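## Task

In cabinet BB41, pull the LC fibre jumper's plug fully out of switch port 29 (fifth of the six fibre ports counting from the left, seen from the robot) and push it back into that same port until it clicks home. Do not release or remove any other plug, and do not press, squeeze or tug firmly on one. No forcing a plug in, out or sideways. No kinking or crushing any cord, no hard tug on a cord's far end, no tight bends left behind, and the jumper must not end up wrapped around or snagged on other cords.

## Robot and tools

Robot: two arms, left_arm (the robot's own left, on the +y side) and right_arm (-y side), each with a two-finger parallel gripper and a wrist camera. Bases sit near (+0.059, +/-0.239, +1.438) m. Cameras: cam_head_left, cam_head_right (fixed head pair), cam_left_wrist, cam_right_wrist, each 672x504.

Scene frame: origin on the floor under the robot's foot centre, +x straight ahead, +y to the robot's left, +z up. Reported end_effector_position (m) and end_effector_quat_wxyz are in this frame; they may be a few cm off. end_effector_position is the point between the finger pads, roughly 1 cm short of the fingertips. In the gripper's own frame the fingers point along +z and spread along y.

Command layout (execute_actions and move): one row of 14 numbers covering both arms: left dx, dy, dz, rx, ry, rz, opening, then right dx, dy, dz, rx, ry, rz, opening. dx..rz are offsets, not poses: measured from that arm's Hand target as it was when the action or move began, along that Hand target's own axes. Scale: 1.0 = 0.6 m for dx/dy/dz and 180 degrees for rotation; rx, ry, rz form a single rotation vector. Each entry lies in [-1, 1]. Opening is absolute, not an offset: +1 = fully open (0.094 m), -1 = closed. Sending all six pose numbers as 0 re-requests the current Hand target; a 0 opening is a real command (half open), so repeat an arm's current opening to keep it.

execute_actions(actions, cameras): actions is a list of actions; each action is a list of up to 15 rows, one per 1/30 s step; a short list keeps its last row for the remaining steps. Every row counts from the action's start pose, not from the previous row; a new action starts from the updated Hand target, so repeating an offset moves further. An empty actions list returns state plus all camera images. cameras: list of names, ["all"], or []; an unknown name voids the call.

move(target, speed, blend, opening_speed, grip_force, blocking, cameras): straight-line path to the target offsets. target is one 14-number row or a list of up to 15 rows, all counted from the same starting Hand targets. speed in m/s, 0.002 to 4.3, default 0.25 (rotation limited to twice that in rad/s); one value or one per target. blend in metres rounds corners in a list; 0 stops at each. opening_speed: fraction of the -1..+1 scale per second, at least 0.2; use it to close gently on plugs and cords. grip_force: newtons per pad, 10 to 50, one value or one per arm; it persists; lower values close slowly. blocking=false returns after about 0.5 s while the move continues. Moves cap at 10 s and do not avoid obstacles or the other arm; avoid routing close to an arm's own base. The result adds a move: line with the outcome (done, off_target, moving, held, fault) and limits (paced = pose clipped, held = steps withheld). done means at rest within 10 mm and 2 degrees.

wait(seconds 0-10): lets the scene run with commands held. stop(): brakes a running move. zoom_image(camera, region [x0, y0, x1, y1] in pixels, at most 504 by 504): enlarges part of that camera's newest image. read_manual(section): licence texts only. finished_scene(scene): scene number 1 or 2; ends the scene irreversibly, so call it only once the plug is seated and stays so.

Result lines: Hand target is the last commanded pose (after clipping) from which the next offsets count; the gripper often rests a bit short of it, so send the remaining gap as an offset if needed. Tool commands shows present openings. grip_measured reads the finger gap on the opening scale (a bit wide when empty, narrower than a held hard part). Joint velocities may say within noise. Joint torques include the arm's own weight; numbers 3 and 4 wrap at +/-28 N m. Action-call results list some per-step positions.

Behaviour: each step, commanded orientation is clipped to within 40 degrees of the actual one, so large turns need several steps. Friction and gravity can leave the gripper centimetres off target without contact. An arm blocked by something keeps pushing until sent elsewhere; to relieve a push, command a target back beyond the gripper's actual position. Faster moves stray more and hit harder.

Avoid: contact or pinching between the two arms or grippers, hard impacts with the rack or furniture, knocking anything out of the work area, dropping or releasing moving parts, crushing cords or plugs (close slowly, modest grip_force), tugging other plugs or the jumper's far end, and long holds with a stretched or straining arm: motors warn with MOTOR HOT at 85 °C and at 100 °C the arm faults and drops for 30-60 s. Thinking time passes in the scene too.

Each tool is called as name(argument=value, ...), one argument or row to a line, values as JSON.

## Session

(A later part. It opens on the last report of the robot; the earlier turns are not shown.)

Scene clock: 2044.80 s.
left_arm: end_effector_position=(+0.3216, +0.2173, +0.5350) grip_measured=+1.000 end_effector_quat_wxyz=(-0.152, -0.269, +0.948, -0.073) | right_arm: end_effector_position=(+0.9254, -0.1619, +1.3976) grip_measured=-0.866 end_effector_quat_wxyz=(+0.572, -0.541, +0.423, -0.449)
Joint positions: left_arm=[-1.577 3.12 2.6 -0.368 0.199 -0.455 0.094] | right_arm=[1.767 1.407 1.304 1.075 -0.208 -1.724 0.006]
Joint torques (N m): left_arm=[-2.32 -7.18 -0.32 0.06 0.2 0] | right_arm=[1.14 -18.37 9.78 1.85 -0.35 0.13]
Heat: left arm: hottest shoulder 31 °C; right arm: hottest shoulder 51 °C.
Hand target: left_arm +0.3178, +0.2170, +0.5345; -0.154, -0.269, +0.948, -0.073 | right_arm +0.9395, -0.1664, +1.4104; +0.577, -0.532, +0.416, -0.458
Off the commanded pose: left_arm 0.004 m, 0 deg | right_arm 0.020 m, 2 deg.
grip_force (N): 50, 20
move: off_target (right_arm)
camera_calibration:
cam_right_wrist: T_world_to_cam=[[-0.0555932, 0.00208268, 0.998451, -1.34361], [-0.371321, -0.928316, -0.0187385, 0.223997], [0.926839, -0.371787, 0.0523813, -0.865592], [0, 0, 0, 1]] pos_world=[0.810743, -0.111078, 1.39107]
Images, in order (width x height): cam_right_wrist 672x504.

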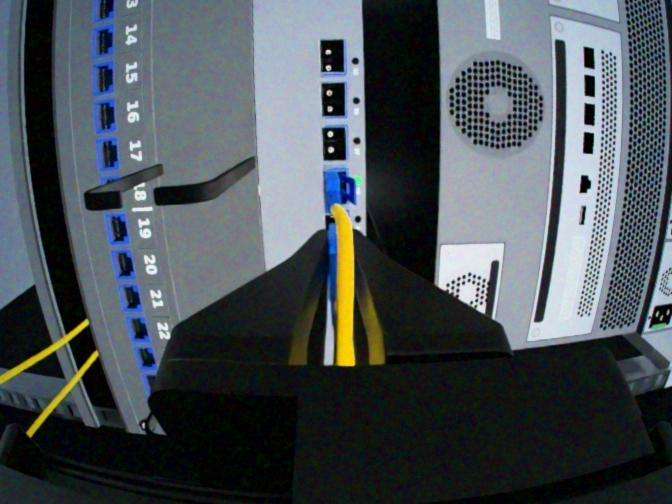

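move(
  target=[0,0,0,0,0,0,1,0.0022,0.0027,0.0128,0,0,0,-1.0],
  speed=0.03,
  cameras=["cam_right_wrist"],
)

zoom_image(
  camera="cam_right_wrist",
  region=[300, 140, 390, 270],
)

Scene clock: 2060.20 s.
left_arm: end_effector_position=(+0.3216, +0.2173, +0.5350) grip_measured=+1.000 end_effector_quat_wxyz=(-0.152, -0.269, +0.948, -0.073) | right_arm: end_effector_position=(+0.9309, -0.1616, +1.3973) grip_measured=-0.866 end_effector_quat_wxyz=(+0.572, -0.541, +0.423, -0.449)
Joint positions: left_arm=[-1.577 3.12 2.6 -0.368 0.199 -0.455 0.094] | right_arm=[1.767 1.416 1.324 1.064 -0.209 -1.724 0.006]
Joint torques (N m): left_arm=[-2.02 -7.18 -0.25 -0.06 0.21 -0.01] | right_arm=[1.44 -18.73 10.56 1.7 -0.27 0.12]
Heat: left arm: hottest shoulder 31 °C; right arm: hottest shoulder 52 °C.
Hand target: left_arm +0.3178, +0.2170, +0.5345; -0.154, -0.269, +0.948, -0.073 | right_arm +0.9474, -0.1659, +1.4093; +0.577, -0.532, +0.416, -0.458
Off the commanded pose: left_arm 0.004 m, 0 deg | right_arm 0.021 m, 2 deg.
grip_force (N): 50, 20
move: off_target (right_arm)
camera_calibration:
cam_right_wrist: T_world_to_cam=[[-0.0562467, 0.0022744, 0.998414, -1.3423], [-0.370135, -0.928789, -0.0187362, 0.225194], [0.927274, -0.370602, 0.0530832, -0.871794], [0, 0, 0, 1]] pos_world=[0.816244, -0.110878, 1.39067]
Images, in order (width x height): cam_right_wrist 672x504.

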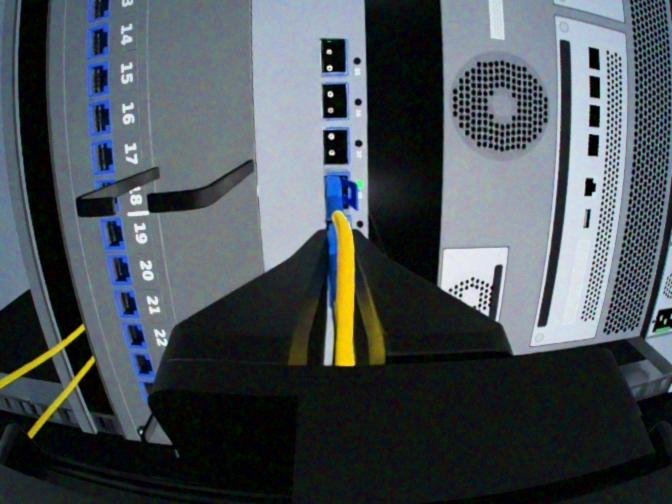

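Scaled by 3.877 from the camera's 672x504 image, which has a finer 960x720 frame.

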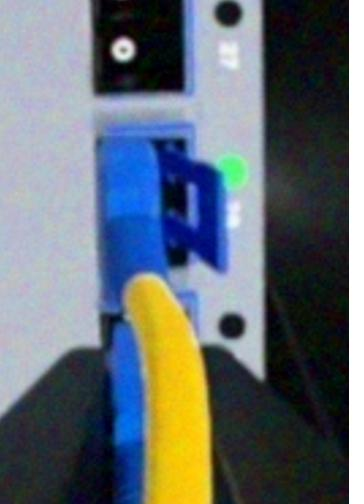

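move(
  target=[0,0,0,0,0,0,1,0.001,0.0012,0.006,0,0,0,-1.0],
  speed=0.03,
  cameras=[],
)

Scene clock: 2105.33 s.
left_arm: end_effector_position=(+0.3216, +0.2173, +0.5350) grip_measured=+1.000 end_effector_quat_wxyz=(-0.152, -0.269, +0.948, -0.073) | right_arm: end_effector_position=(+0.9312, -0.1615, +1.3972) grip_measured=-0.866 end_effector_quat_wxyz=(+0.572, -0.541, +0.422, -0.449)
Joint positions: left_arm=[-1.577 3.12 2.6 -0.368 0.199 -0.455 0.094] | right_arm=[1.766 1.416 1.325 1.063 -0.21 -1.724 0.006]
Joint torques (N m): left_arm=[-2.26 -7.24 -0.27 -0.03 0.18 -0.03] | right_arm=[1.26 -17.9 11.54 1.43 -0.21 0.12]
Heat: left arm: hottest shoulder 31 °C; right arm: hottest shoulder 49 °C.
Hand target: left_arm +0.3178, +0.2170, +0.5345; -0.154, -0.269, +0.948, -0.073 | right_arm +0.9511, -0.1656, +1.4089; +0.577, -0.532, +0.416, -0.458
Off the commanded pose: left_arm 0.004 m, 0 deg | right_arm 0.023 m, 2 deg.
grip_force (N): 50, 20
move: off_target (right_arm)
No camera images: "cameras" was empty.

move(
  target=[0,0,0,0,0,0,1,0.0,0.003,-0.0003,0,0,0,-1.0],
  speed=0.03,
  cameras=["cam_right_wrist"],
)

zoom_image(
  camera="cam_right_wrist",
  region=[315, 190, 375, 270],
)

Scene clock: 2117.83 s.
left_arm: end_effector_position=(+0.3216, +0.2173, +0.5350) grip_measured=+1.000 end_effector_quat_wxyz=(-0.152, -0.269, +0.948, -0.073) | right_arm: end_effector_position=(+0.9314, -0.1621, +1.3970) grip_measured=-0.866 end_effector_quat_wxyz=(+0.572, -0.542, +0.422, -0.449)
Joint positions: left_arm=[-1.577 3.12 2.6 -0.368 0.199 -0.455 0.094] | right_arm=[1.765 1.417 1.326 1.063 -0.211 -1.724 0.006]
Joint torques (N m): left_arm=[-2.2 -7.18 -0.35 -0.14 0.2 0.03] | right_arm=[1.26 -17.79 11.62 1.63 -0.22 0.13]
Heat: left arm: hottest shoulder 31 °C; right arm: hottest shoulder 50 °C.
Hand target: left_arm +0.3178, +0.2170, +0.5345; -0.154, -0.269, +0.948, -0.073 | right_arm +0.9511, -0.1656, +1.4072; +0.577, -0.532, +0.416, -0.458
Off the commanded pose: left_arm 0.004 m, 0 deg | right_arm 0.022 m, 2 deg.
grip_force (N): 50, 20
move: off_target (right_arm)
camera_calibration:
cam_right_wrist: T_world_to_cam=[[-0.0560386, 0.00355266, 0.998422, -1.34191], [-0.369485, -0.929073, -0.0174322, 0.222401], [0.927545, -0.369879, 0.0533766, -0.872915], [0, 0, 0, 1]] pos_world=[0.816643, -0.111479, 1.39027]
Images, in order (width x height): cam_right_wrist 672x504.

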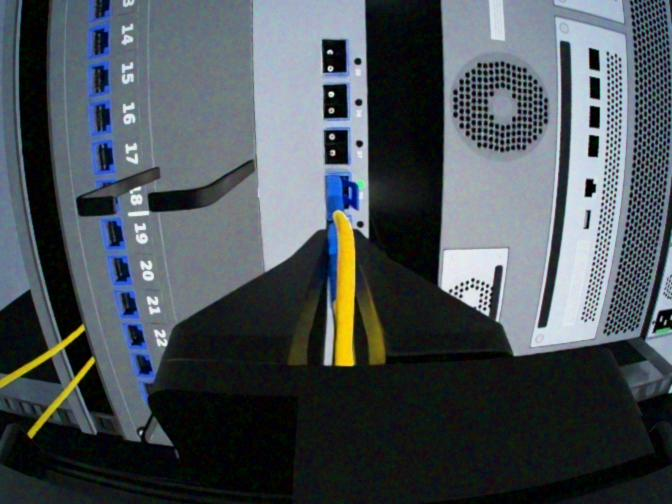

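Scaled by 6.300 from the camera's 672x504 image, which has a finer 960x720 frame.

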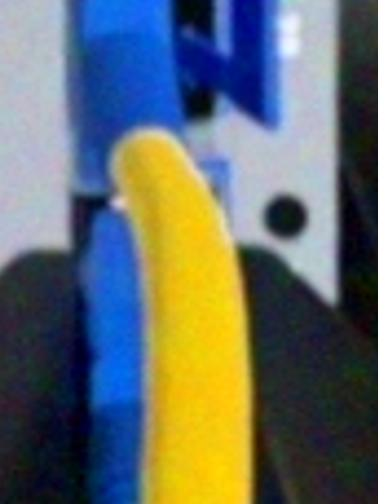

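move(
  target=[
    [0,0,0,0,0,0,1,-0.0217,-0.011,-0.0902,0,0,0,-1.0],
    [0,0,0,0,0,0,1,0.001,-0.0027,0.0033,0,0,0,-1.0],
  ],
  speed=0.04,
  cameras=["cam_right_wrist"],
)

zoom_image(
  camera="cam_right_wrist",
  region=[315, 190, 375, 270],
)

Scene clock: 2139.27 s.
left_arm: end_effector_position=(+0.3216, +0.2173, +0.5350) grip_measured=+1.000 end_effector_quat_wxyz=(-0.152, -0.269, +0.948, -0.073) | right_arm: end_effector_position=(+0.9357, -0.1621, +1.3966) grip_measured=-0.866 end_effector_quat_wxyz=(+0.572, -0.541, +0.422, -0.449)
Joint positions: left_arm=[-1.577 3.12 2.6 -0.368 0.199 -0.455 0.094] | right_arm=[1.765 1.423 1.341 1.055 -0.211 -1.724 0.006]
Joint torques (N m): left_arm=[-2.32 -7.41 -0.23 -0.05 0.21 -0.01] | right_arm=[1.49 -18.26 10.86 1.61 -0.21 0.13]
Heat: left arm: hottest shoulder 31 °C; right arm: hottest shoulder 51 °C.
Hand target: left_arm +0.3178, +0.2170, +0.5345; -0.154, -0.269, +0.948, -0.073 | right_arm +0.9530, -0.1659, +1.4088; +0.577, -0.532, +0.416, -0.458
Off the commanded pose: left_arm 0.004 m, 0 deg | right_arm 0.022 m, 2 deg.
grip_force (N): 50, 20
move: off_target (right_arm)
camera_calibration:
cam_right_wrist: T_world_to_cam=[[-0.0566882, 0.00383415, 0.998385, -1.34065], [-0.369802, -0.928947, -0.0174298, 0.224383], [0.92738, -0.370192, 0.0540782, -0.877813], [0, 0, 0, 1]] pos_world=[0.821044, -0.111379, 1.38987]
Images, in order (width x height): cam_right_wrist 672x504.

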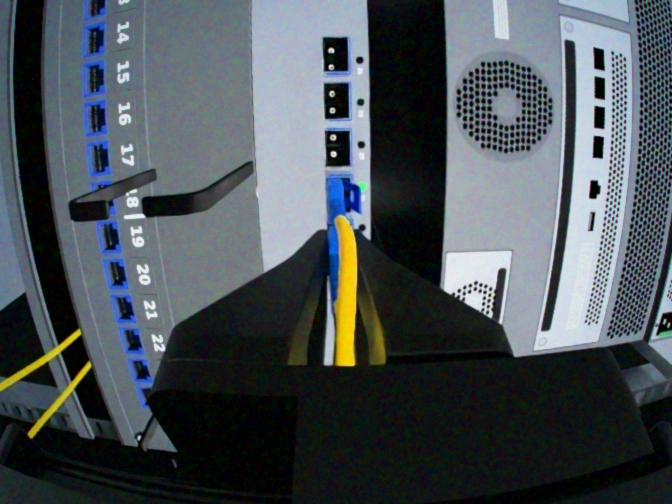

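Scaled by 6.300 from the camera's 672x504 image, which has a finer 960x720 frame.

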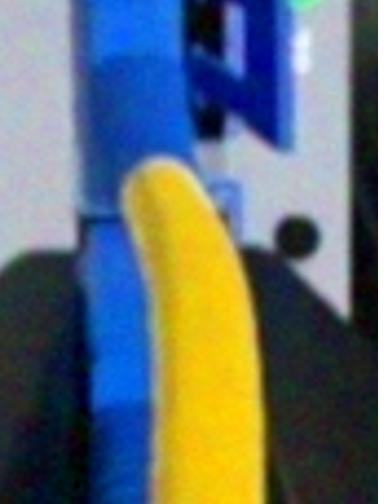

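move(
  target=[0,0,0,0,0,0,1,0.0018,0.0007,0.0078,0,0,0,-1.0],
  speed=0.03,
  cameras=["cam_right_wrist"],
)

zoom_image(
  camera="cam_right_wrist",
  region=[315, 190, 375, 270],
)

Scene clock: 2147.93 s.
left_arm: end_effector_position=(+0.3216, +0.2173, +0.5350) grip_measured=+1.000 end_effector_quat_wxyz=(-0.152, -0.269, +0.948, -0.073) | right_arm: end_effector_position=(+0.9363, -0.1622, +1.3967) grip_measured=-0.866 end_effector_quat_wxyz=(+0.572, -0.542, +0.422, -0.449)
Joint positions: left_arm=[-1.577 3.12 2.6 -0.368 0.199 -0.455 0.094] | right_arm=[1.764 1.423 1.343 1.052 -0.212 -1.724 0.006]
Joint torques (N m): left_arm=[-2.55 -7.06 -0.31 -0.14 0.2 -0.01] | right_arm=[1.38 -17.96 12.11 1.39 -0.17 0.13]
Heat: left arm: hottest shoulder 31 °C; right arm: hottest shoulder 50 °C.
Hand target: left_arm +0.3178, +0.2170, +0.5345; -0.154, -0.269, +0.948, -0.073 | right_arm +0.9578, -0.1657, +1.4088; +0.577, -0.532, +0.416, -0.458
Off the commanded pose: left_arm 0.004 m, 0 deg | right_arm 0.025 m, 2 deg.
grip_force (N): 50, 20
move: off_target (right_arm)
camera_calibration:
cam_right_wrist: T_world_to_cam=[[-0.0557632, 0.00446878, 0.998434, -1.34147], [-0.36865, -0.929423, -0.0164295, 0.221937], [0.927894, -0.368989, 0.053475, -0.877935], [0, 0, 0, 1]] pos_world=[0.821643, -0.11168, 1.38997]
Images, in order (width x height): cam_right_wrist 672x504.

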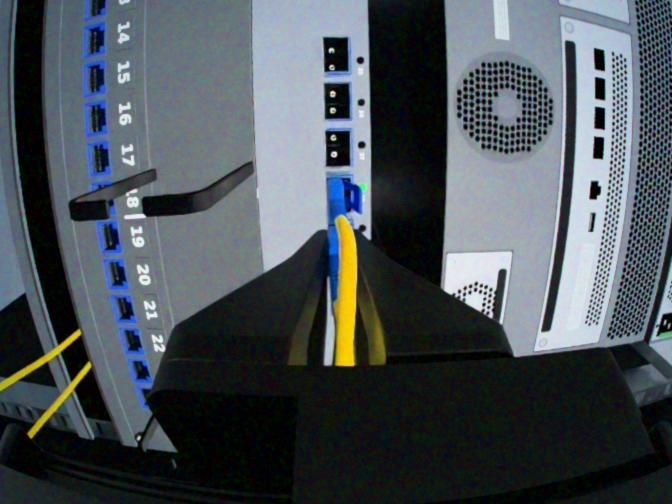

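Scaled by 6.300 from the camera's 672x504 image, which has a finer 960x720 frame.

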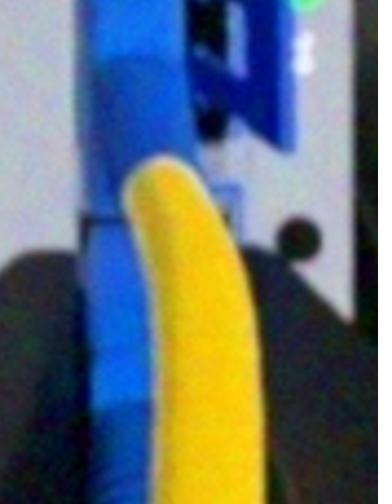

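move(
  target=[0,0,0,0,0,0,1,-0.0027,-0.0013,-0.0122,0,0,0,-1.0],
  speed=0.03,
  cameras=[],
)

move(
  target=[0,0,0,0,0,0,1,0,0,0,0,0,0,-0.7],
  opening_speed=0.2,
  cameras=["cam_right_wrist"],
)

zoom_image(
  camera="cam_right_wrist",
  region=[300, 160, 390, 290],
)

Scene clock: 2168.93 s.
left_arm: end_effector_position=(+0.3216, +0.2173, +0.5350) grip_measured=+1.000 end_effector_quat_wxyz=(-0.152, -0.269, +0.948, -0.073) | right_arm: end_effector_position=(+0.9363, -0.1622, +1.3967) grip_measured=-0.866 end_effector_quat_wxyz=(+0.572, -0.542, +0.422, -0.449)
Joint positions: left_arm=[-1.577 3.12 2.6 -0.368 0.199 -0.455 0.094] | right_arm=[1.764 1.423 1.343 1.052 -0.212 -1.724 0.006]
Joint torques (N m): left_arm=[-2.08 -7.24 -0.27 -0.09 0.2 -0.01] | right_arm=[1.85 -18.43 9.99 1.87 -0.14 0.13]
Heat: left arm: hottest shoulder 31 °C; right arm: hottest shoulder 49 °C.
Hand target: left_arm +0.3178, +0.2170, +0.5345; -0.154, -0.269, +0.948, -0.073 | right_arm +0.9503, -0.1658, +1.4089; +0.577, -0.532, +0.416, -0.458
Off the commanded pose: left_arm 0.004 m, 0 deg | right_arm 0.019 m, 2 deg.
grip_force (N): 50, 20
move: off_target (right_arm)
No camera images: "cameras" was empty.

Scene clock: 2170.70 s.
left_arm: end_effector_position=(+0.3216, +0.2173, +0.5350) grip_measured=+1.000 end_effector_quat_wxyz=(-0.152, -0.269, +0.948, -0.073) | right_arm: end_effector_position=(+0.9370, -0.1623, +1.3974) grip_measured=-0.703 end_effector_quat_wxyz=(+0.572, -0.542, +0.421, -0.450)
Joint positions: left_arm=[-1.577 3.12 2.6 -0.368 0.199 -0.455 0.094] | right_arm=[1.764 1.424 1.345 1.052 -0.212 -1.724 0.014]
Joint torques (N m): left_arm=[-2.43 -7.06 -0.34 -0.03 0.18 0] | right_arm=[1.61 -18.9 9.87 1.89 -0.15 0.14]
Heat: left arm: hottest shoulder 31 °C; right arm: hottest shoulder 49 °C.
Hand target: left_arm +0.3178, +0.2170, +0.5345; -0.154, -0.269, +0.948, -0.073 | right_arm +0.9502, -0.1658, +1.4091; +0.577, -0.532, +0.416, -0.458
Off the commanded pose: left_arm 0.004 m, 0 deg | right_arm 0.018 m, 2 deg.
grip_force (N): 50, 20
move: off_target (right_arm)
camera_calibration:
cam_right_wrist: T_world_to_cam=[[-0.0577302, 0.00441328, 0.998322, -1.34017], [-0.368911, -0.929305, -0.0172249, 0.223446], [0.92767, -0.369287, 0.055277, -0.881005], [0, 0, 0, 1]] pos_world=[0.822345, -0.11178, 1.39047]
Images, in order (width x height): cam_right_wrist 672x504.

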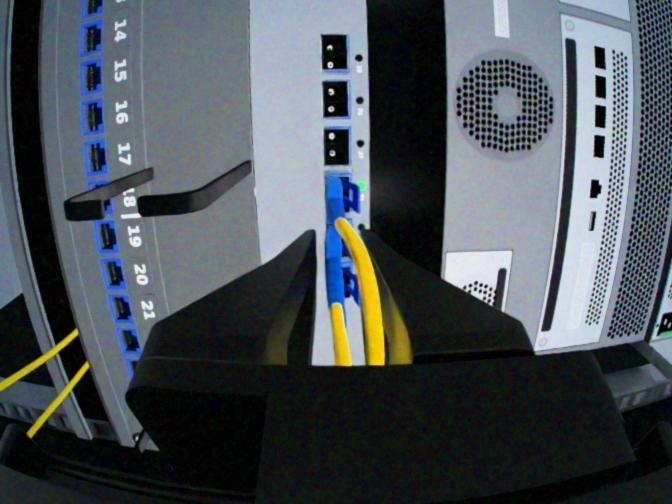

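Scaled by 3.877 from the camera's 672x504 image, which has a finer 960x720 frame.

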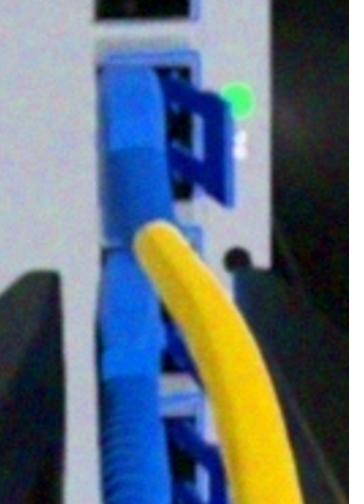

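move(
  target=[0,0,0,0,0,0,1,0,0,0,0,0,0,-0.6],
  cameras=["cam_right_wrist"],
)

zoom_image(
  camera="cam_right_wrist",
  region=[300, 160, 390, 290],
)

Scene clock: 2191.30 s.
left_arm: end_effector_position=(+0.3216, +0.2173, +0.5350) grip_measured=+1.000 end_effector_quat_wxyz=(-0.152, -0.269, +0.948, -0.073) | right_arm: end_effector_position=(+0.9370, -0.1623, +1.3974) grip_measured=-0.602 end_effector_quat_wxyz=(+0.572, -0.542, +0.421, -0.450)
Joint positions: left_arm=[-1.577 3.12 2.6 -0.368 0.199 -0.455 0.094] | right_arm=[1.764 1.424 1.345 1.052 -0.212 -1.724 0.019]
Joint torques (N m): left_arm=[-1.96 -6.89 -0.34 -0.05 0.21 0] | right_arm=[1.49 -18.43 9.98 1.81 -0.17 0.12]
Heat: left arm: hottest shoulder 31 °C; right arm: hottest elbow 50 °C.
Hand target: left_arm +0.3178, +0.2170, +0.5345; -0.154, -0.269, +0.948, -0.073 | right_arm +0.9502, -0.1658, +1.4091; +0.577, -0.532, +0.416, -0.458
Off the commanded pose: left_arm 0.004 m, 0 deg | right_arm 0.018 m, 2 deg.
grip_force (N): 50, 20
move: off_target (right_arm)
camera_calibration:
cam_right_wrist: T_world_to_cam=[[-0.0577302, 0.00441328, 0.998322, -1.34017], [-0.368911, -0.929305, -0.0172249, 0.223446], [0.92767, -0.369287, 0.055277, -0.881005], [0, 0, 0, 1]] pos_world=[0.822345, -0.11178, 1.39047]
Images, in order (width x height): cam_right_wrist 672x504.

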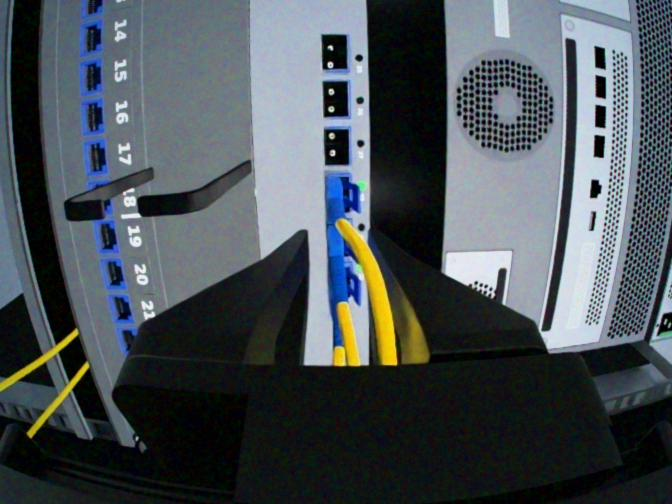

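Scaled by 3.877 from the camera's 672x504 image, which has a finer 960x720 frame.

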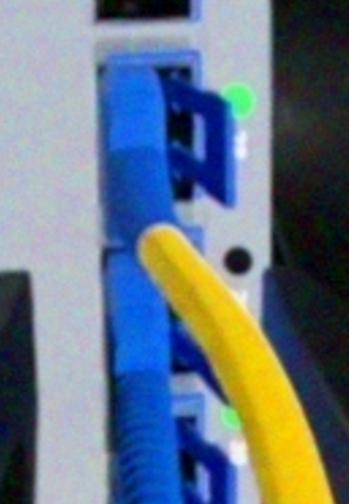

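move(
  target=[
    [0,0,0,0,0,0,1,-0.0175,-0.0065,-0.0725,0,0,0,-0.6],
    [0,0,0,0,0,0,1,-0.0175,-0.0065,-0.0725,-0.0008,0.1072,-0.0095,-0.6],
    [0,0,0,0,0,0,1,0.0023,0,0.0073,-0.0008,0.1072,-0.0095,-0.6],
  ],
  speed=0.04,
  cameras=["cam_right_wrist"],
)

zoom_image(
  camera="cam_right_wrist",
  region=[270, 150, 390, 270],
)

Scene clock: 2243.97 s.
left_arm: end_effector_position=(+0.3216, +0.2173, +0.5350) grip_measured=+1.000 end_effector_quat_wxyz=(-0.152, -0.269, +0.948, -0.073) | right_arm: end_effector_position=(+0.9418, -0.1641, +1.3984) grip_measured=-0.602 end_effector_quat_wxyz=(+0.486, -0.464, +0.505, -0.542)
Joint positions: left_arm=[-1.577 3.12 2.6 -0.368 0.199 -0.455 0.094] | right_arm=[1.884 1.466 1.375 1.133 0.183 -1.854 0.019]
Joint torques (N m): left_arm=[-2.49 -7.12 -0.36 -0.02 0.18 0.01] | right_arm=[2.84 -18.78 9.88 1.8 -0.35 0.06]
Heat: left arm: hottest shoulder 31 °C; right arm: hottest elbow 49 °C.
Hand target: left_arm +0.3178, +0.2170, +0.5345; -0.154, -0.269, +0.948, -0.073 | right_arm +0.9549, -0.1663, +1.4096; +0.492, -0.455, +0.500, -0.549
Off the commanded pose: left_arm 0.004 m, 0 deg | right_arm 0.017 m, 2 deg.
grip_force (N): 50, 20
move: off_target (right_arm)
camera_calibration:
cam_right_wrist: T_world_to_cam=[[-0.053098, 0.0309441, 0.99811, -1.34065], [-0.657301, -0.753539, -0.0116057, 0.51622], [0.751755, -0.656675, 0.060351, -0.7747], [0, 0, 0, 1]] pos_world=[0.85051, -0.0782487, 1.39087]
Images, in order (width x height): cam_right_wrist 672x504.

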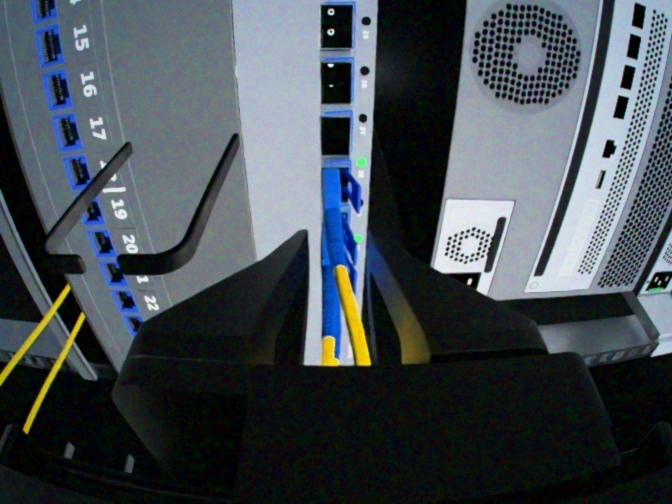

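Scaled by 4.200 from the camera's 672x504 image, which has a finer 960x720 frame.

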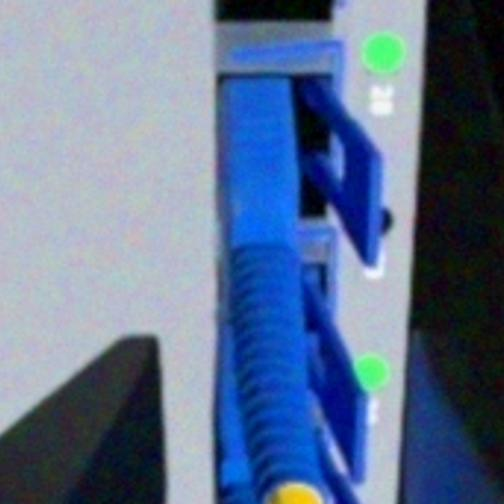

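move(
  target=[
    [0,0,0,0,0,0,1,0.0005,-0.0043,-0.05,0,0,0,-0.6],
    [0,0,0,0,0,0,1,-0.0042,-0.0005,-0.0058,0,0,0,-0.6],
  ],
  speed=0.04,
  cameras=["cam_right_wrist"],
)

zoom_image(
  camera="cam_right_wrist",
  region=[270, 150, 390, 270],
)

Scene clock: 2262.33 s.
left_arm: end_effector_position=(+0.3216, +0.2173, +0.5350) grip_measured=+1.000 end_effector_quat_wxyz=(-0.152, -0.269, +0.948, -0.073) | right_arm: end_effector_position=(+0.9392, -0.1640, +1.3980) grip_measured=-0.601 end_effector_quat_wxyz=(+0.486, -0.464, +0.504, -0.542)
Joint positions: left_arm=[-1.577 3.12 2.6 -0.368 0.199 -0.455 0.094] | right_arm=[1.885 1.464 1.367 1.142 0.183 -1.855 0.019]
Joint torques (N m): left_arm=[-2.26 -7 -0.35 -0.12 0.21 -0.02] | right_arm=[3.31 -18.55 9.77 1.74 -0.2 0.05]
Heat: left arm: hottest shoulder 31 °C; right arm: hottest shoulder 48 °C.
Hand target: left_arm +0.3178, +0.2170, +0.5345; -0.154, -0.269, +0.948, -0.073 | right_arm +0.9517, -0.1635, +1.4096; +0.492, -0.455, +0.500, -0.549
Off the commanded pose: left_arm 0.004 m, 0 deg | right_arm 0.017 m, 2 deg.
grip_force (N): 50, 20
move: off_target (right_arm)
camera_calibration:
cam_right_wrist: T_world_to_cam=[[-0.0544796, 0.0316435, 0.998013, -1.33883], [-0.657482, -0.753375, -0.0120038, 0.515224], [0.751498, -0.656829, 0.0618486, -0.774587], [0, 0, 0, 1]] pos_world=[0.847912, -0.0782495, 1.39027]
Images, in order (width x height): cam_right_wrist 672x504.

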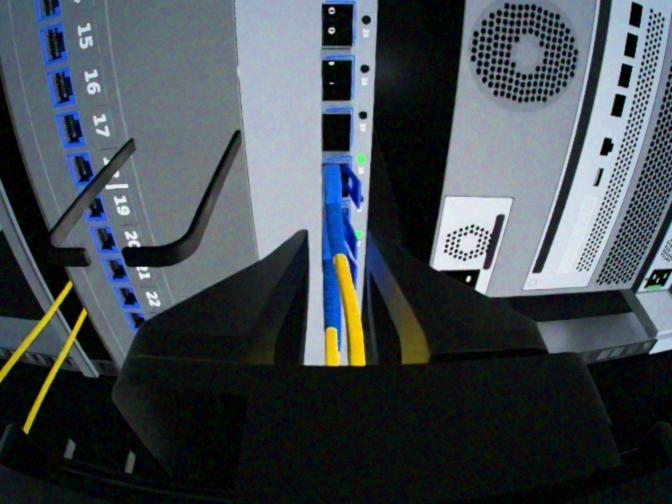

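Scaled by 4.200 from the camera's 672x504 image, which has a finer 960x720 frame.

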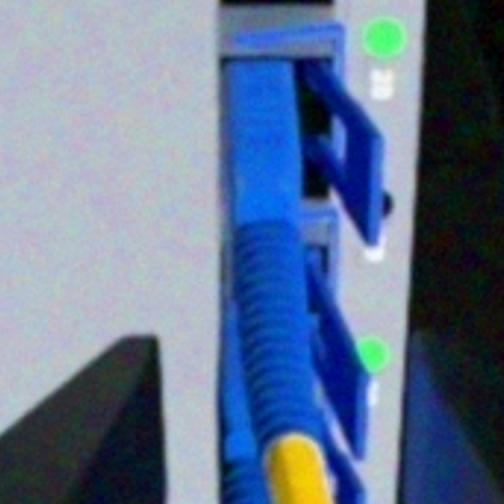

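move(
  target=[0,0,0,0,0,0,1,-0.0083,0.0005,-0.0008,0,0,0,-0.6],
  speed=0.03,
  cameras=[],
)

Scene clock: 2268.50 s.
left_arm: end_effector_position=(+0.3216, +0.2173, +0.5350) grip_measured=+1.000 end_effector_quat_wxyz=(-0.152, -0.269, +0.948, -0.073) | right_arm: end_effector_position=(+0.9385, -0.1614, +1.3946) grip_measured=-0.601 end_effector_quat_wxyz=(+0.485, -0.466, +0.505, -0.541)
Joint positions: left_arm=[-1.577 3.12 2.6 -0.368 0.199 -0.455 0.094] | right_arm=[1.889 1.469 1.367 1.141 0.186 -1.859 0.019]
Joint torques (N m): left_arm=[-2.26 -7.24 -0.35 -0.03 0.19 -0.01] | right_arm=[3.96 -18.43 9.95 1.94 -0.11 -0.01]
Heat: left arm: hottest shoulder 31 °C; right arm: hottest shoulder 50 °C.
Hand target: left_arm +0.3178, +0.2170, +0.5345; -0.154, -0.269, +0.948, -0.073 | right_arm +0.9517, -0.1582, +1.4090; +0.492, -0.455, +0.500, -0.549
Off the commanded pose: left_arm 0.004 m, 0 deg | right_arm 0.020 m, 2 deg.
grip_force (N): 50, 20
move: off_target (right_arm)
No camera images: "cameras" was empty.

move(
  target=[
    [0,0,0,0,0,0,1,0.0051,-0.0055,-0.05,0,0,0,-0.6],
    [0,0,0,0,0,0,1,0.0005,-0.0012,0.0,0,0,0,-0.6],
  ],
  speed=0.04,
  cameras=["cam_right_wrist"],
)

zoom_image(
  camera="cam_right_wrist",
  region=[270, 150, 390, 270],
)

Scene clock: 2278.77 s.
left_arm: end_effector_position=(+0.3216, +0.2173, +0.5350) grip_measured=+1.000 end_effector_quat_wxyz=(-0.152, -0.269, +0.948, -0.073) | right_arm: end_effector_position=(+0.9389, -0.1582, +1.3972) grip_measured=-0.601 end_effector_quat_wxyz=(+0.486, -0.465, +0.504, -0.542)
Joint positions: left_arm=[-1.577 3.12 2.6 -0.368 0.199 -0.455 0.094] | right_arm=[1.896 1.469 1.37 1.143 0.189 -1.866 0.019]
Joint torques (N m): left_arm=[-2.08 -7.18 -0.25 -0.1 0.19 0.01] | right_arm=[3.08 -18.43 9.65 1.77 -0.28 0.03]
Heat: left arm: hottest shoulder 31 °C; right arm: hottest shoulder 51 °C.
Hand target: left_arm +0.3178, +0.2170, +0.5345; -0.154, -0.269, +0.948, -0.073 | right_arm +0.9515, -0.1586, +1.4096; +0.492, -0.455, +0.500, -0.549
Off the commanded pose: left_arm 0.004 m, 0 deg | right_arm 0.018 m, 2 deg.
grip_force (N): 50, 20
move: off_target (right_arm)
camera_calibration:
cam_right_wrist: T_world_to_cam=[[-0.0524401, 0.0324363, 0.998097, -1.34013], [-0.656782, -0.754014, -0.0100033, 0.515901], [0.752255, -0.656057, 0.0608441, -0.769621], [0, 0, 0, 1]] pos_world=[0.847509, -0.0724501, 1.38957]
Images, in order (width x height): cam_right_wrist 672x504.

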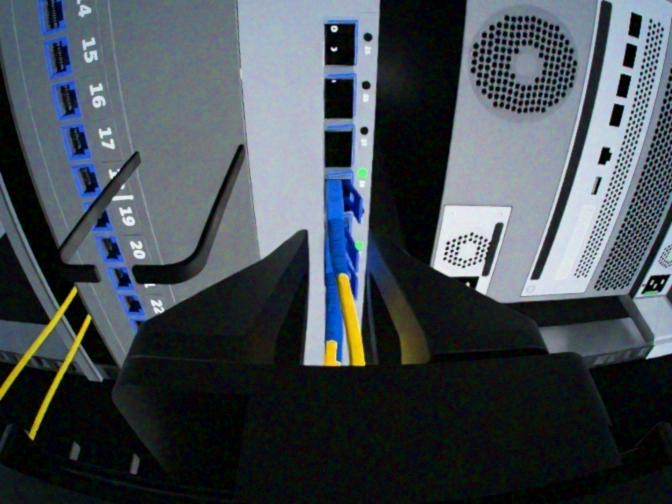

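Scaled by 4.200 from the camera's 672x504 image, which has a finer 960x720 frame.

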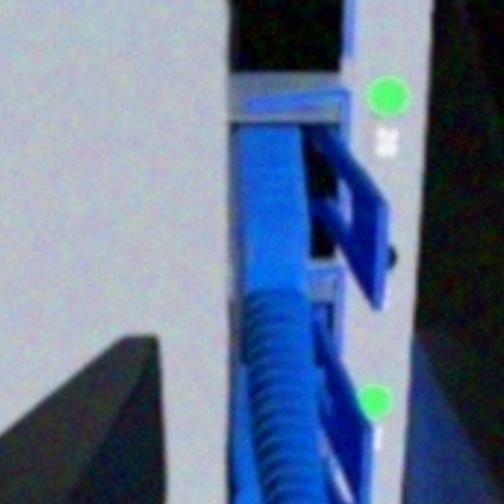

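move(
  target=[
    [0,0,0,0,0,0,1,0.0218,-0.0048,-0.0587,0,0,0,-0.6],
    [0,0,0,0,0,0,1,0.0156,-0.0002,0.0016,0,0,0,-0.6],
  ],
  speed=0.04,
  cameras=["cam_right_wrist"],
)

zoom_image(
  camera="cam_right_wrist",
  region=[270, 150, 390, 270],
)

Scene clock: 2293.40 s.
left_arm: end_effector_position=(+0.3216, +0.2173, +0.5350) grip_measured=+1.000 end_effector_quat_wxyz=(-0.152, -0.269, +0.948, -0.073) | right_arm: end_effector_position=(+0.9381, -0.1636, +1.3981) grip_measured=-0.601 end_effector_quat_wxyz=(+0.484, -0.467, +0.504, -0.542)
Joint positions: left_arm=[-1.577 3.12 2.6 -0.368 0.199 -0.455 0.094] | right_arm=[1.886 1.46 1.362 1.139 0.184 -1.861 0.019]
Joint torques (N m): left_arm=[-2.43 -7.24 -0.35 -0.21 0.22 -0.01] | right_arm=[2.55 -18.49 9.91 1.85 -0.41 0.17]
Heat: left arm: hottest shoulder 31 °C; right arm: hottest shoulder 52 °C.
Hand target: left_arm +0.3178, +0.2170, +0.5345; -0.154, -0.269, +0.948, -0.073 | right_arm +0.9515, -0.1681, +1.4100; +0.492, -0.455, +0.500, -0.549
Off the commanded pose: left_arm 0.004 m, 0 deg | right_arm 0.018 m, 2 deg.
grip_force (N): 50, 20
move: off_target (right_arm)
camera_calibration:
cam_right_wrist: T_world_to_cam=[[-0.0499641, 0.0367658, 0.998074, -1.34242], [-0.656725, -0.754113, -0.00509697, 0.504429], [0.752473, -0.655715, 0.0618236, -0.774125], [0, 0, 0, 1]] pos_world=[0.846707, -0.0778546, 1.39026]
Images, in order (width x height): cam_right_wrist 672x504.

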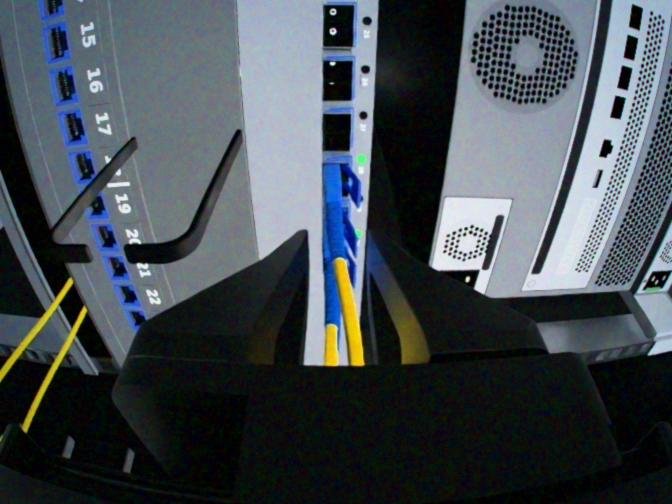

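Scaled by 4.200 from the camera's 672x504 image, which has a finer 960x720 frame.

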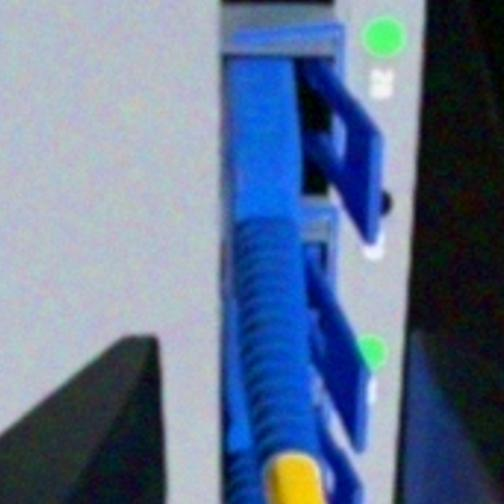

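move(
  target=[
    [0,0,0,0,0,0,1,0.0027,-0.0050,-0.0582,0,0,0,-0.6],
    [0,0,0,0,0,0,1,-0.0036,0,0.0005,0,0,0,-0.6],
  ],
  speed=0.04,
  cameras=["cam_right_wrist","cam_head_right"],
)

Scene clock: 2331.40 s.
left_arm: end_effector_position=(+0.3216, +0.2173, +0.5350) grip_measured=+1.000 end_effector_quat_wxyz=(-0.152, -0.269, +0.948, -0.073) | right_arm: end_effector_position=(+0.9389, -0.1633, +1.3975) grip_measured=-0.601 end_effector_quat_wxyz=(+0.484, -0.467, +0.504, -0.542)
Joint positions: left_arm=[-1.577 3.12 2.6 -0.368 0.199 -0.455 0.094] | right_arm=[1.886 1.463 1.366 1.138 0.184 -1.861 0.019]
Joint torques (N m): left_arm=[-2.14 -7.24 -0.34 -0.02 0.21 -0.03] | right_arm=[2.96 -18.43 9.78 1.77 -0.36 0.14]
Heat: left arm: hottest shoulder 31 °C; right arm: hottest shoulder 50 °C.
Hand target: left_arm +0.3178, +0.2170, +0.5345; -0.154, -0.269, +0.948, -0.073 | right_arm +0.9521, -0.1660, +1.4100; +0.492, -0.455, +0.500, -0.549
Off the commanded pose: left_arm 0.004 m, 0 deg | right_arm 0.018 m, 2 deg.
grip_force (N): 50, 20
move: off_target (right_arm)
camera_calibration:
cam_right_wrist: T_world_to_cam=[[-0.0503116, 0.0366741, 0.99806, -1.34148], [-0.656818, -0.75403, -0.00540265, 0.505612], [0.752369, -0.655815, 0.0620247, -0.774759], [0, 0, 0, 1]] pos_world=[0.847507, -0.0776545, 1.38966]
Images, in order (width x height): cam_head_right 672x504, cam_right_wrist 672x504.

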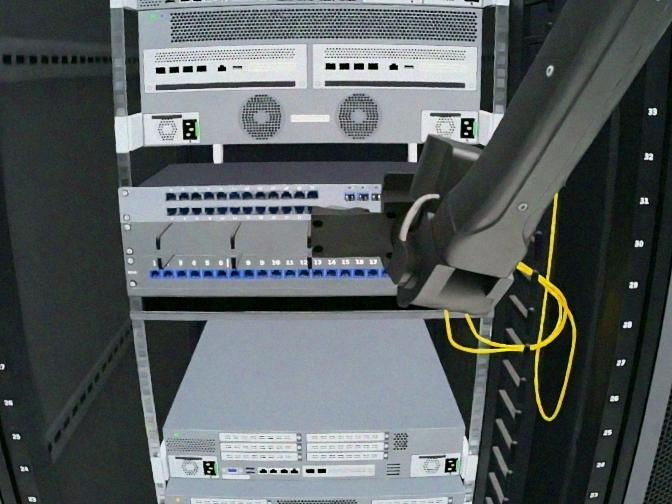

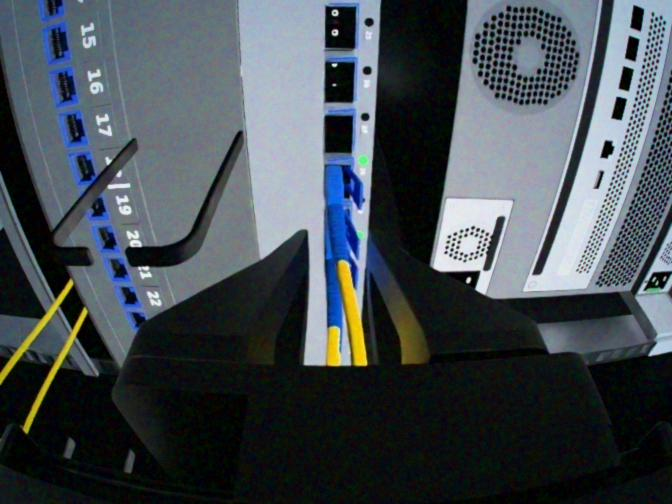

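zoom_image(
  camera="cam_right_wrist",
  region=[270, 150, 390, 270],
)

Scaled by 4.200 from the camera's 672x504 image, which has a finer 960x720 frame.

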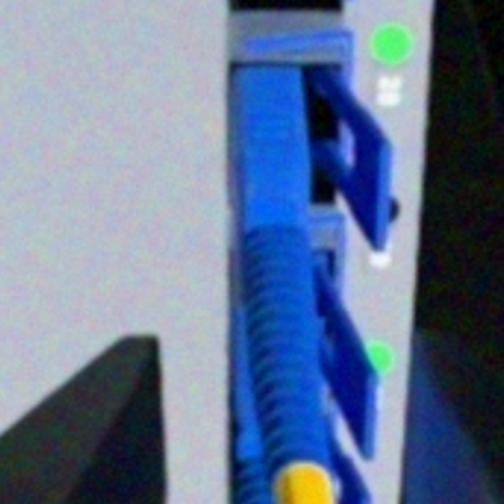

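move(
  target=[0,0,0,0,0,0,1,0,0,0,0,0,0,-0.8],
  opening_speed=0.2,
  grip_force=[50,20],
  cameras=["cam_right_wrist"],
)

zoom_image(
  camera="cam_right_wrist",
  region=[270, 150, 390, 270],
)

Scene clock: 2349.23 s.
left_arm: end_effector_position=(+0.3216, +0.2173, +0.5350) grip_measured=+1.000 end_effector_quat_wxyz=(-0.152, -0.269, +0.948, -0.073) | right_arm: end_effector_position=(+0.9389, -0.1633, +1.3975) grip_measured=-0.797 end_effector_quat_wxyz=(+0.484, -0.467, +0.504, -0.542)
Joint positions: left_arm=[-1.577 3.12 2.6 -0.368 0.199 -0.455 0.094] | right_arm=[1.886 1.463 1.366 1.138 0.184 -1.861 0.01]
Joint torques (N m): left_arm=[-2.37 -7.24 -0.34 -0.06 0.22 -0.01] | right_arm=[2.84 -18.49 9.76 1.81 -0.37 0.14]
Heat: left arm: hottest shoulder 31 °C; right arm: hottest shoulder 51 °C.
Hand target: left_arm +0.3178, +0.2170, +0.5345; -0.154, -0.269, +0.948, -0.073 | right_arm +0.9521, -0.1660, +1.4100; +0.492, -0.455, +0.500, -0.549
Off the commanded pose: left_arm 0.004 m, 0 deg | right_arm 0.018 m, 2 deg.
grip_force (N): 50, 20
move: off_target (right_arm)
camera_calibration:
cam_right_wrist: T_world_to_cam=[[-0.0503116, 0.0366741, 0.99806, -1.34148], [-0.656818, -0.75403, -0.00540265, 0.505612], [0.752369, -0.655815, 0.0620247, -0.774759], [0, 0, 0, 1]] pos_world=[0.847507, -0.0776545, 1.38966]
Images, in order (width x height): cam_right_wrist 672x504.

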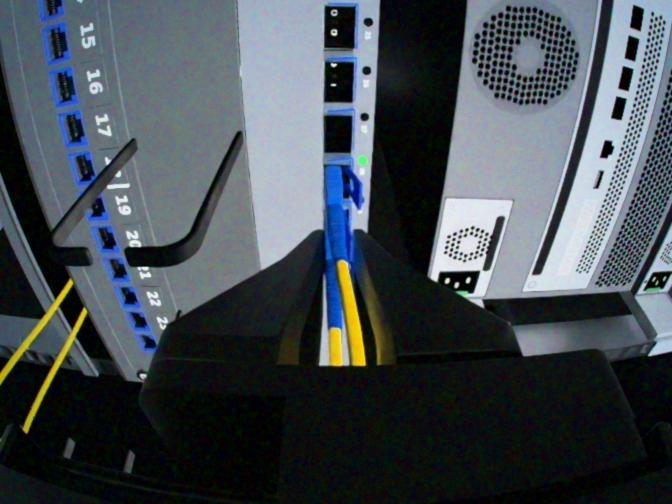

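Scaled by 4.200 from the camera's 672x504 image, which has a finer 960x720 frame.

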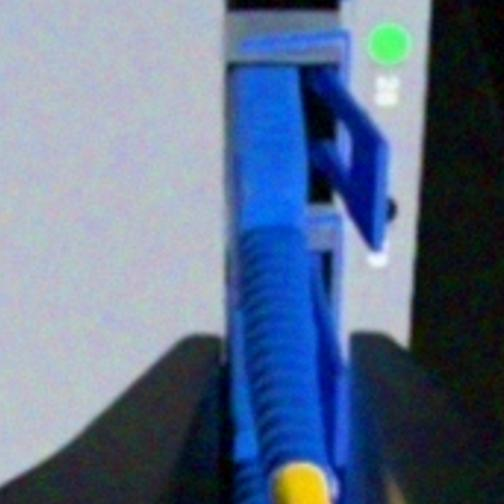

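move(
  target=[
    [0,0,0,0,0,0,1,0,0,0,0,0,0,-0.6],
    [0,0,0,0,0,0,1,0.0060,-0.0050,-0.0578,0,0,0,-0.6],
    [0,0,0,0,0,0,1,-0.0058,0,-0.0006,0,0,0,-0.6],
  ],
  speed=0.04,
  cameras=["cam_right_wrist"],
)

zoom_image(
  camera="cam_right_wrist",
  region=[270, 150, 390, 270],
)

Scene clock: 2368.73 s.
left_arm: end_effector_position=(+0.3216, +0.2173, +0.5350) grip_measured=+1.000 end_effector_quat_wxyz=(-0.152, -0.269, +0.948, -0.073) | right_arm: end_effector_position=(+0.9392, -0.1631, +1.3966) grip_measured=-0.602 end_effector_quat_wxyz=(+0.484, -0.466, +0.504, -0.543)
Joint positions: left_arm=[-1.577 3.12 2.6 -0.368 0.199 -0.455 0.094] | right_arm=[1.886 1.466 1.368 1.14 0.184 -1.861 0.019]
Joint torques (N m): left_arm=[-2.37 -7.12 -0.43 -0.13 0.18 0] | right_arm=[3.37 -18.96 9.91 1.78 -0.21 0.08]
Heat: left arm: hottest shoulder 31 °C; right arm: hottest shoulder 52 °C.
Hand target: left_arm +0.3178, +0.2170, +0.5345; -0.154, -0.269, +0.948, -0.073 | right_arm +0.9521, -0.1625, +1.4100; +0.492, -0.455, +0.500, -0.549
Off the commanded pose: left_arm 0.004 m, 0 deg | right_arm 0.019 m, 2 deg.
grip_force (N): 50, 20
move: off_target (right_arm)
camera_calibration:
cam_right_wrist: T_world_to_cam=[[-0.0514311, 0.0366186, 0.998005, -1.33956], [-0.657042, -0.753829, -0.00620058, 0.507345], [0.752098, -0.65605, 0.0628302, -0.77564], [0, 0, 0, 1]] pos_world=[0.847808, -0.0773545, 1.38876]
Images, in order (width x height): cam_right_wrist 672x504.

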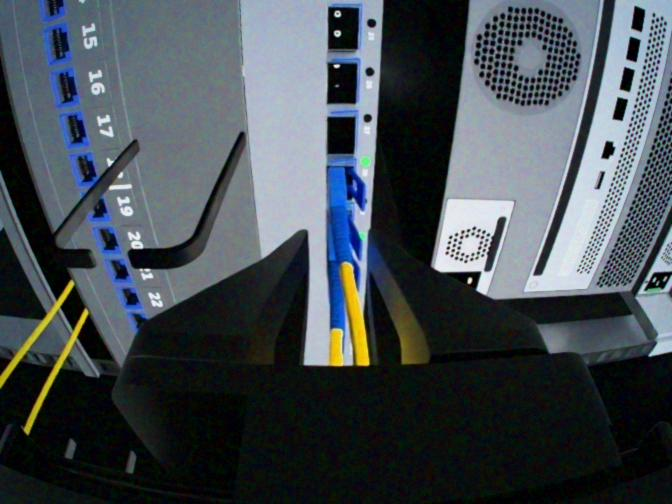

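Scaled by 4.200 from the camera's 672x504 image, which has a finer 960x720 frame.

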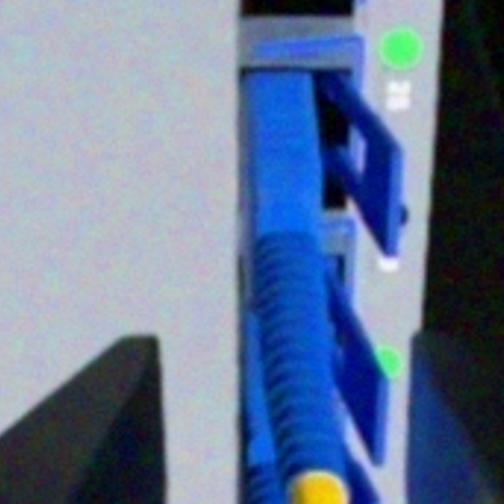

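move(
  target=[
    [0,0,0,0,0,0,1,0.0060,-0.0050,-0.0578,0,0,0,-0.6],
    [0,0,0,0,0,0,1,-0.0091,-0.0028,-0.0009,0,0,0,-0.6],
  ],
  speed=0.04,
  cameras=["cam_right_wrist"],
)

zoom_image(
  camera="cam_right_wrist",
  region=[270, 150, 390, 270],
)

Scene clock: 2379.97 s.
left_arm: end_effector_position=(+0.3216, +0.2173, +0.5350) grip_measured=+1.000 end_effector_quat_wxyz=(-0.152, -0.269, +0.948, -0.073) | right_arm: end_effector_position=(+0.9393, -0.1605, +1.3977) grip_measured=-0.601 end_effector_quat_wxyz=(+0.485, -0.465, +0.505, -0.542)
Joint positions: left_arm=[-1.577 3.12 2.6 -0.368 0.199 -0.455 0.094] | right_arm=[1.892 1.467 1.369 1.141 0.189 -1.863 0.019]
Joint torques (N m): left_arm=[-2.14 -7.06 -0.36 -0.06 0.21 0] | right_arm=[3.78 -18.67 9.81 1.81 -0.16 -0.03]
Heat: left arm: hottest shoulder 31 °C; right arm: hottest shoulder 50 °C.
Hand target: left_arm +0.3178, +0.2170, +0.5345; -0.154, -0.269, +0.948, -0.073 | right_arm +0.9519, -0.1568, +1.4114; +0.492, -0.455, +0.500, -0.549
Off the commanded pose: left_arm 0.004 m, 0 deg | right_arm 0.019 m, 2 deg.
grip_force (N): 50, 20
move: off_target (right_arm)
camera_calibration:
cam_right_wrist: T_world_to_cam=[[-0.0520596, 0.0330522, 0.998097, -1.3408], [-0.658249, -0.752741, -0.00940628, 0.515225], [0.750998, -0.657486, 0.060944, -0.770661], [0, 0, 0, 1]] pos_world=[0.848109, -0.0745511, 1.39007]
Images, in order (width x height): cam_right_wrist 672x504.

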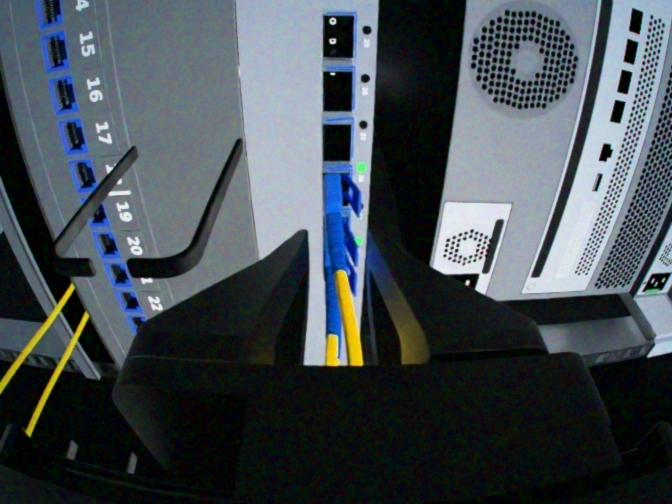

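Scaled by 4.200 from the camera's 672x504 image, which has a finer 960x720 frame.

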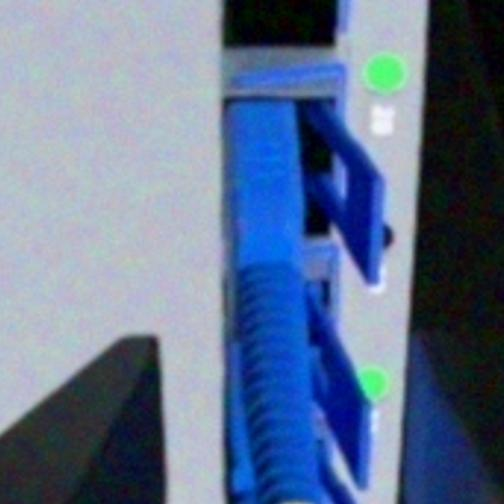

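move(
  target=[0,0,0,0,0,0,1,0,0,0,0,0,0,-0.84],
  opening_speed=0.2,
  grip_force=[50,20],
  cameras=["cam_right_wrist"],
)

zoom_image(
  camera="cam_right_wrist",
  region=[270, 150, 390, 270],
)

Scene clock: 2392.43 s.
left_arm: end_effector_position=(+0.3216, +0.2173, +0.5350) grip_measured=+1.000 end_effector_quat_wxyz=(-0.152, -0.269, +0.948, -0.073) | right_arm: end_effector_position=(+0.9392, -0.1604, +1.3971) grip_measured=-0.837 end_effector_quat_wxyz=(+0.485, -0.465, +0.505, -0.542)
Joint positions: left_arm=[-1.577 3.12 2.6 -0.368 0.199 -0.455 0.094] | right_arm=[1.892 1.467 1.369 1.141 0.189 -1.863 0.008]
Joint torques (N m): left_arm=[-2.2 -6.89 -0.34 -0.02 0.2 0] | right_arm=[3.96 -18.43 9.87 1.78 -0.18 -0.02]
Heat: left arm: hottest shoulder 31 °C; right arm: hottest shoulder 49 °C.
Hand target: left_arm +0.3178, +0.2170, +0.5345; -0.154, -0.269, +0.948, -0.073 | right_arm +0.9520, -0.1570, +1.4115; +0.492, -0.455, +0.500, -0.549
Off the commanded pose: left_arm 0.004 m, 0 deg | right_arm 0.019 m, 2 deg.
grip_force (N): 50, 20
move: off_target (right_arm)
camera_calibration:
cam_right_wrist: T_world_to_cam=[[-0.0512046, 0.033116, 0.998139, -1.34109], [-0.658443, -0.752579, -0.00880936, 0.514501], [0.750887, -0.657669, 0.0603405, -0.769635], [0, 0, 0, 1]] pos_world=[0.848009, -0.0745512, 1.38956]
Images, in order (width x height): cam_right_wrist 672x504.

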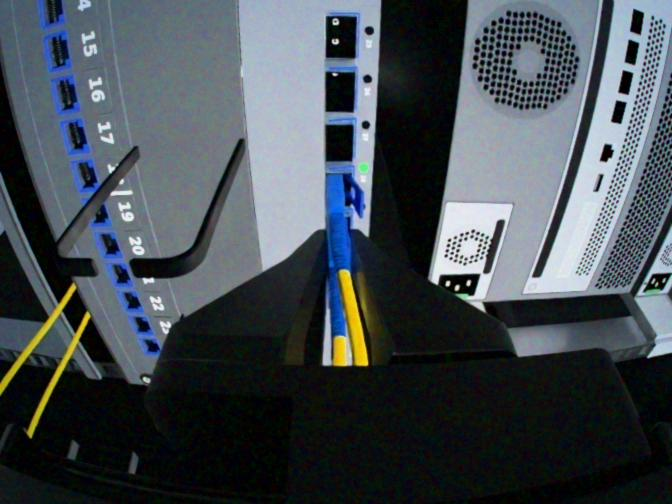

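Scaled by 4.200 from the camera's 672x504 image, which has a finer 960x720 frame.

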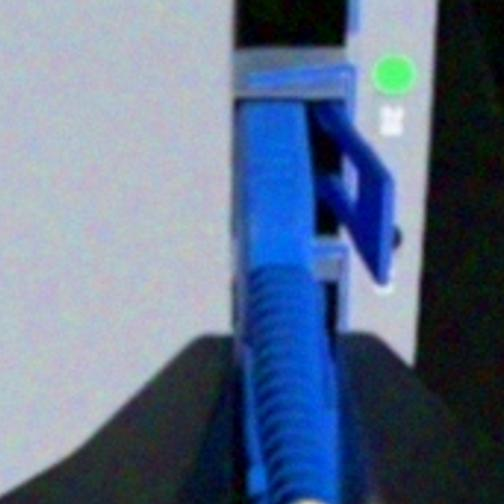

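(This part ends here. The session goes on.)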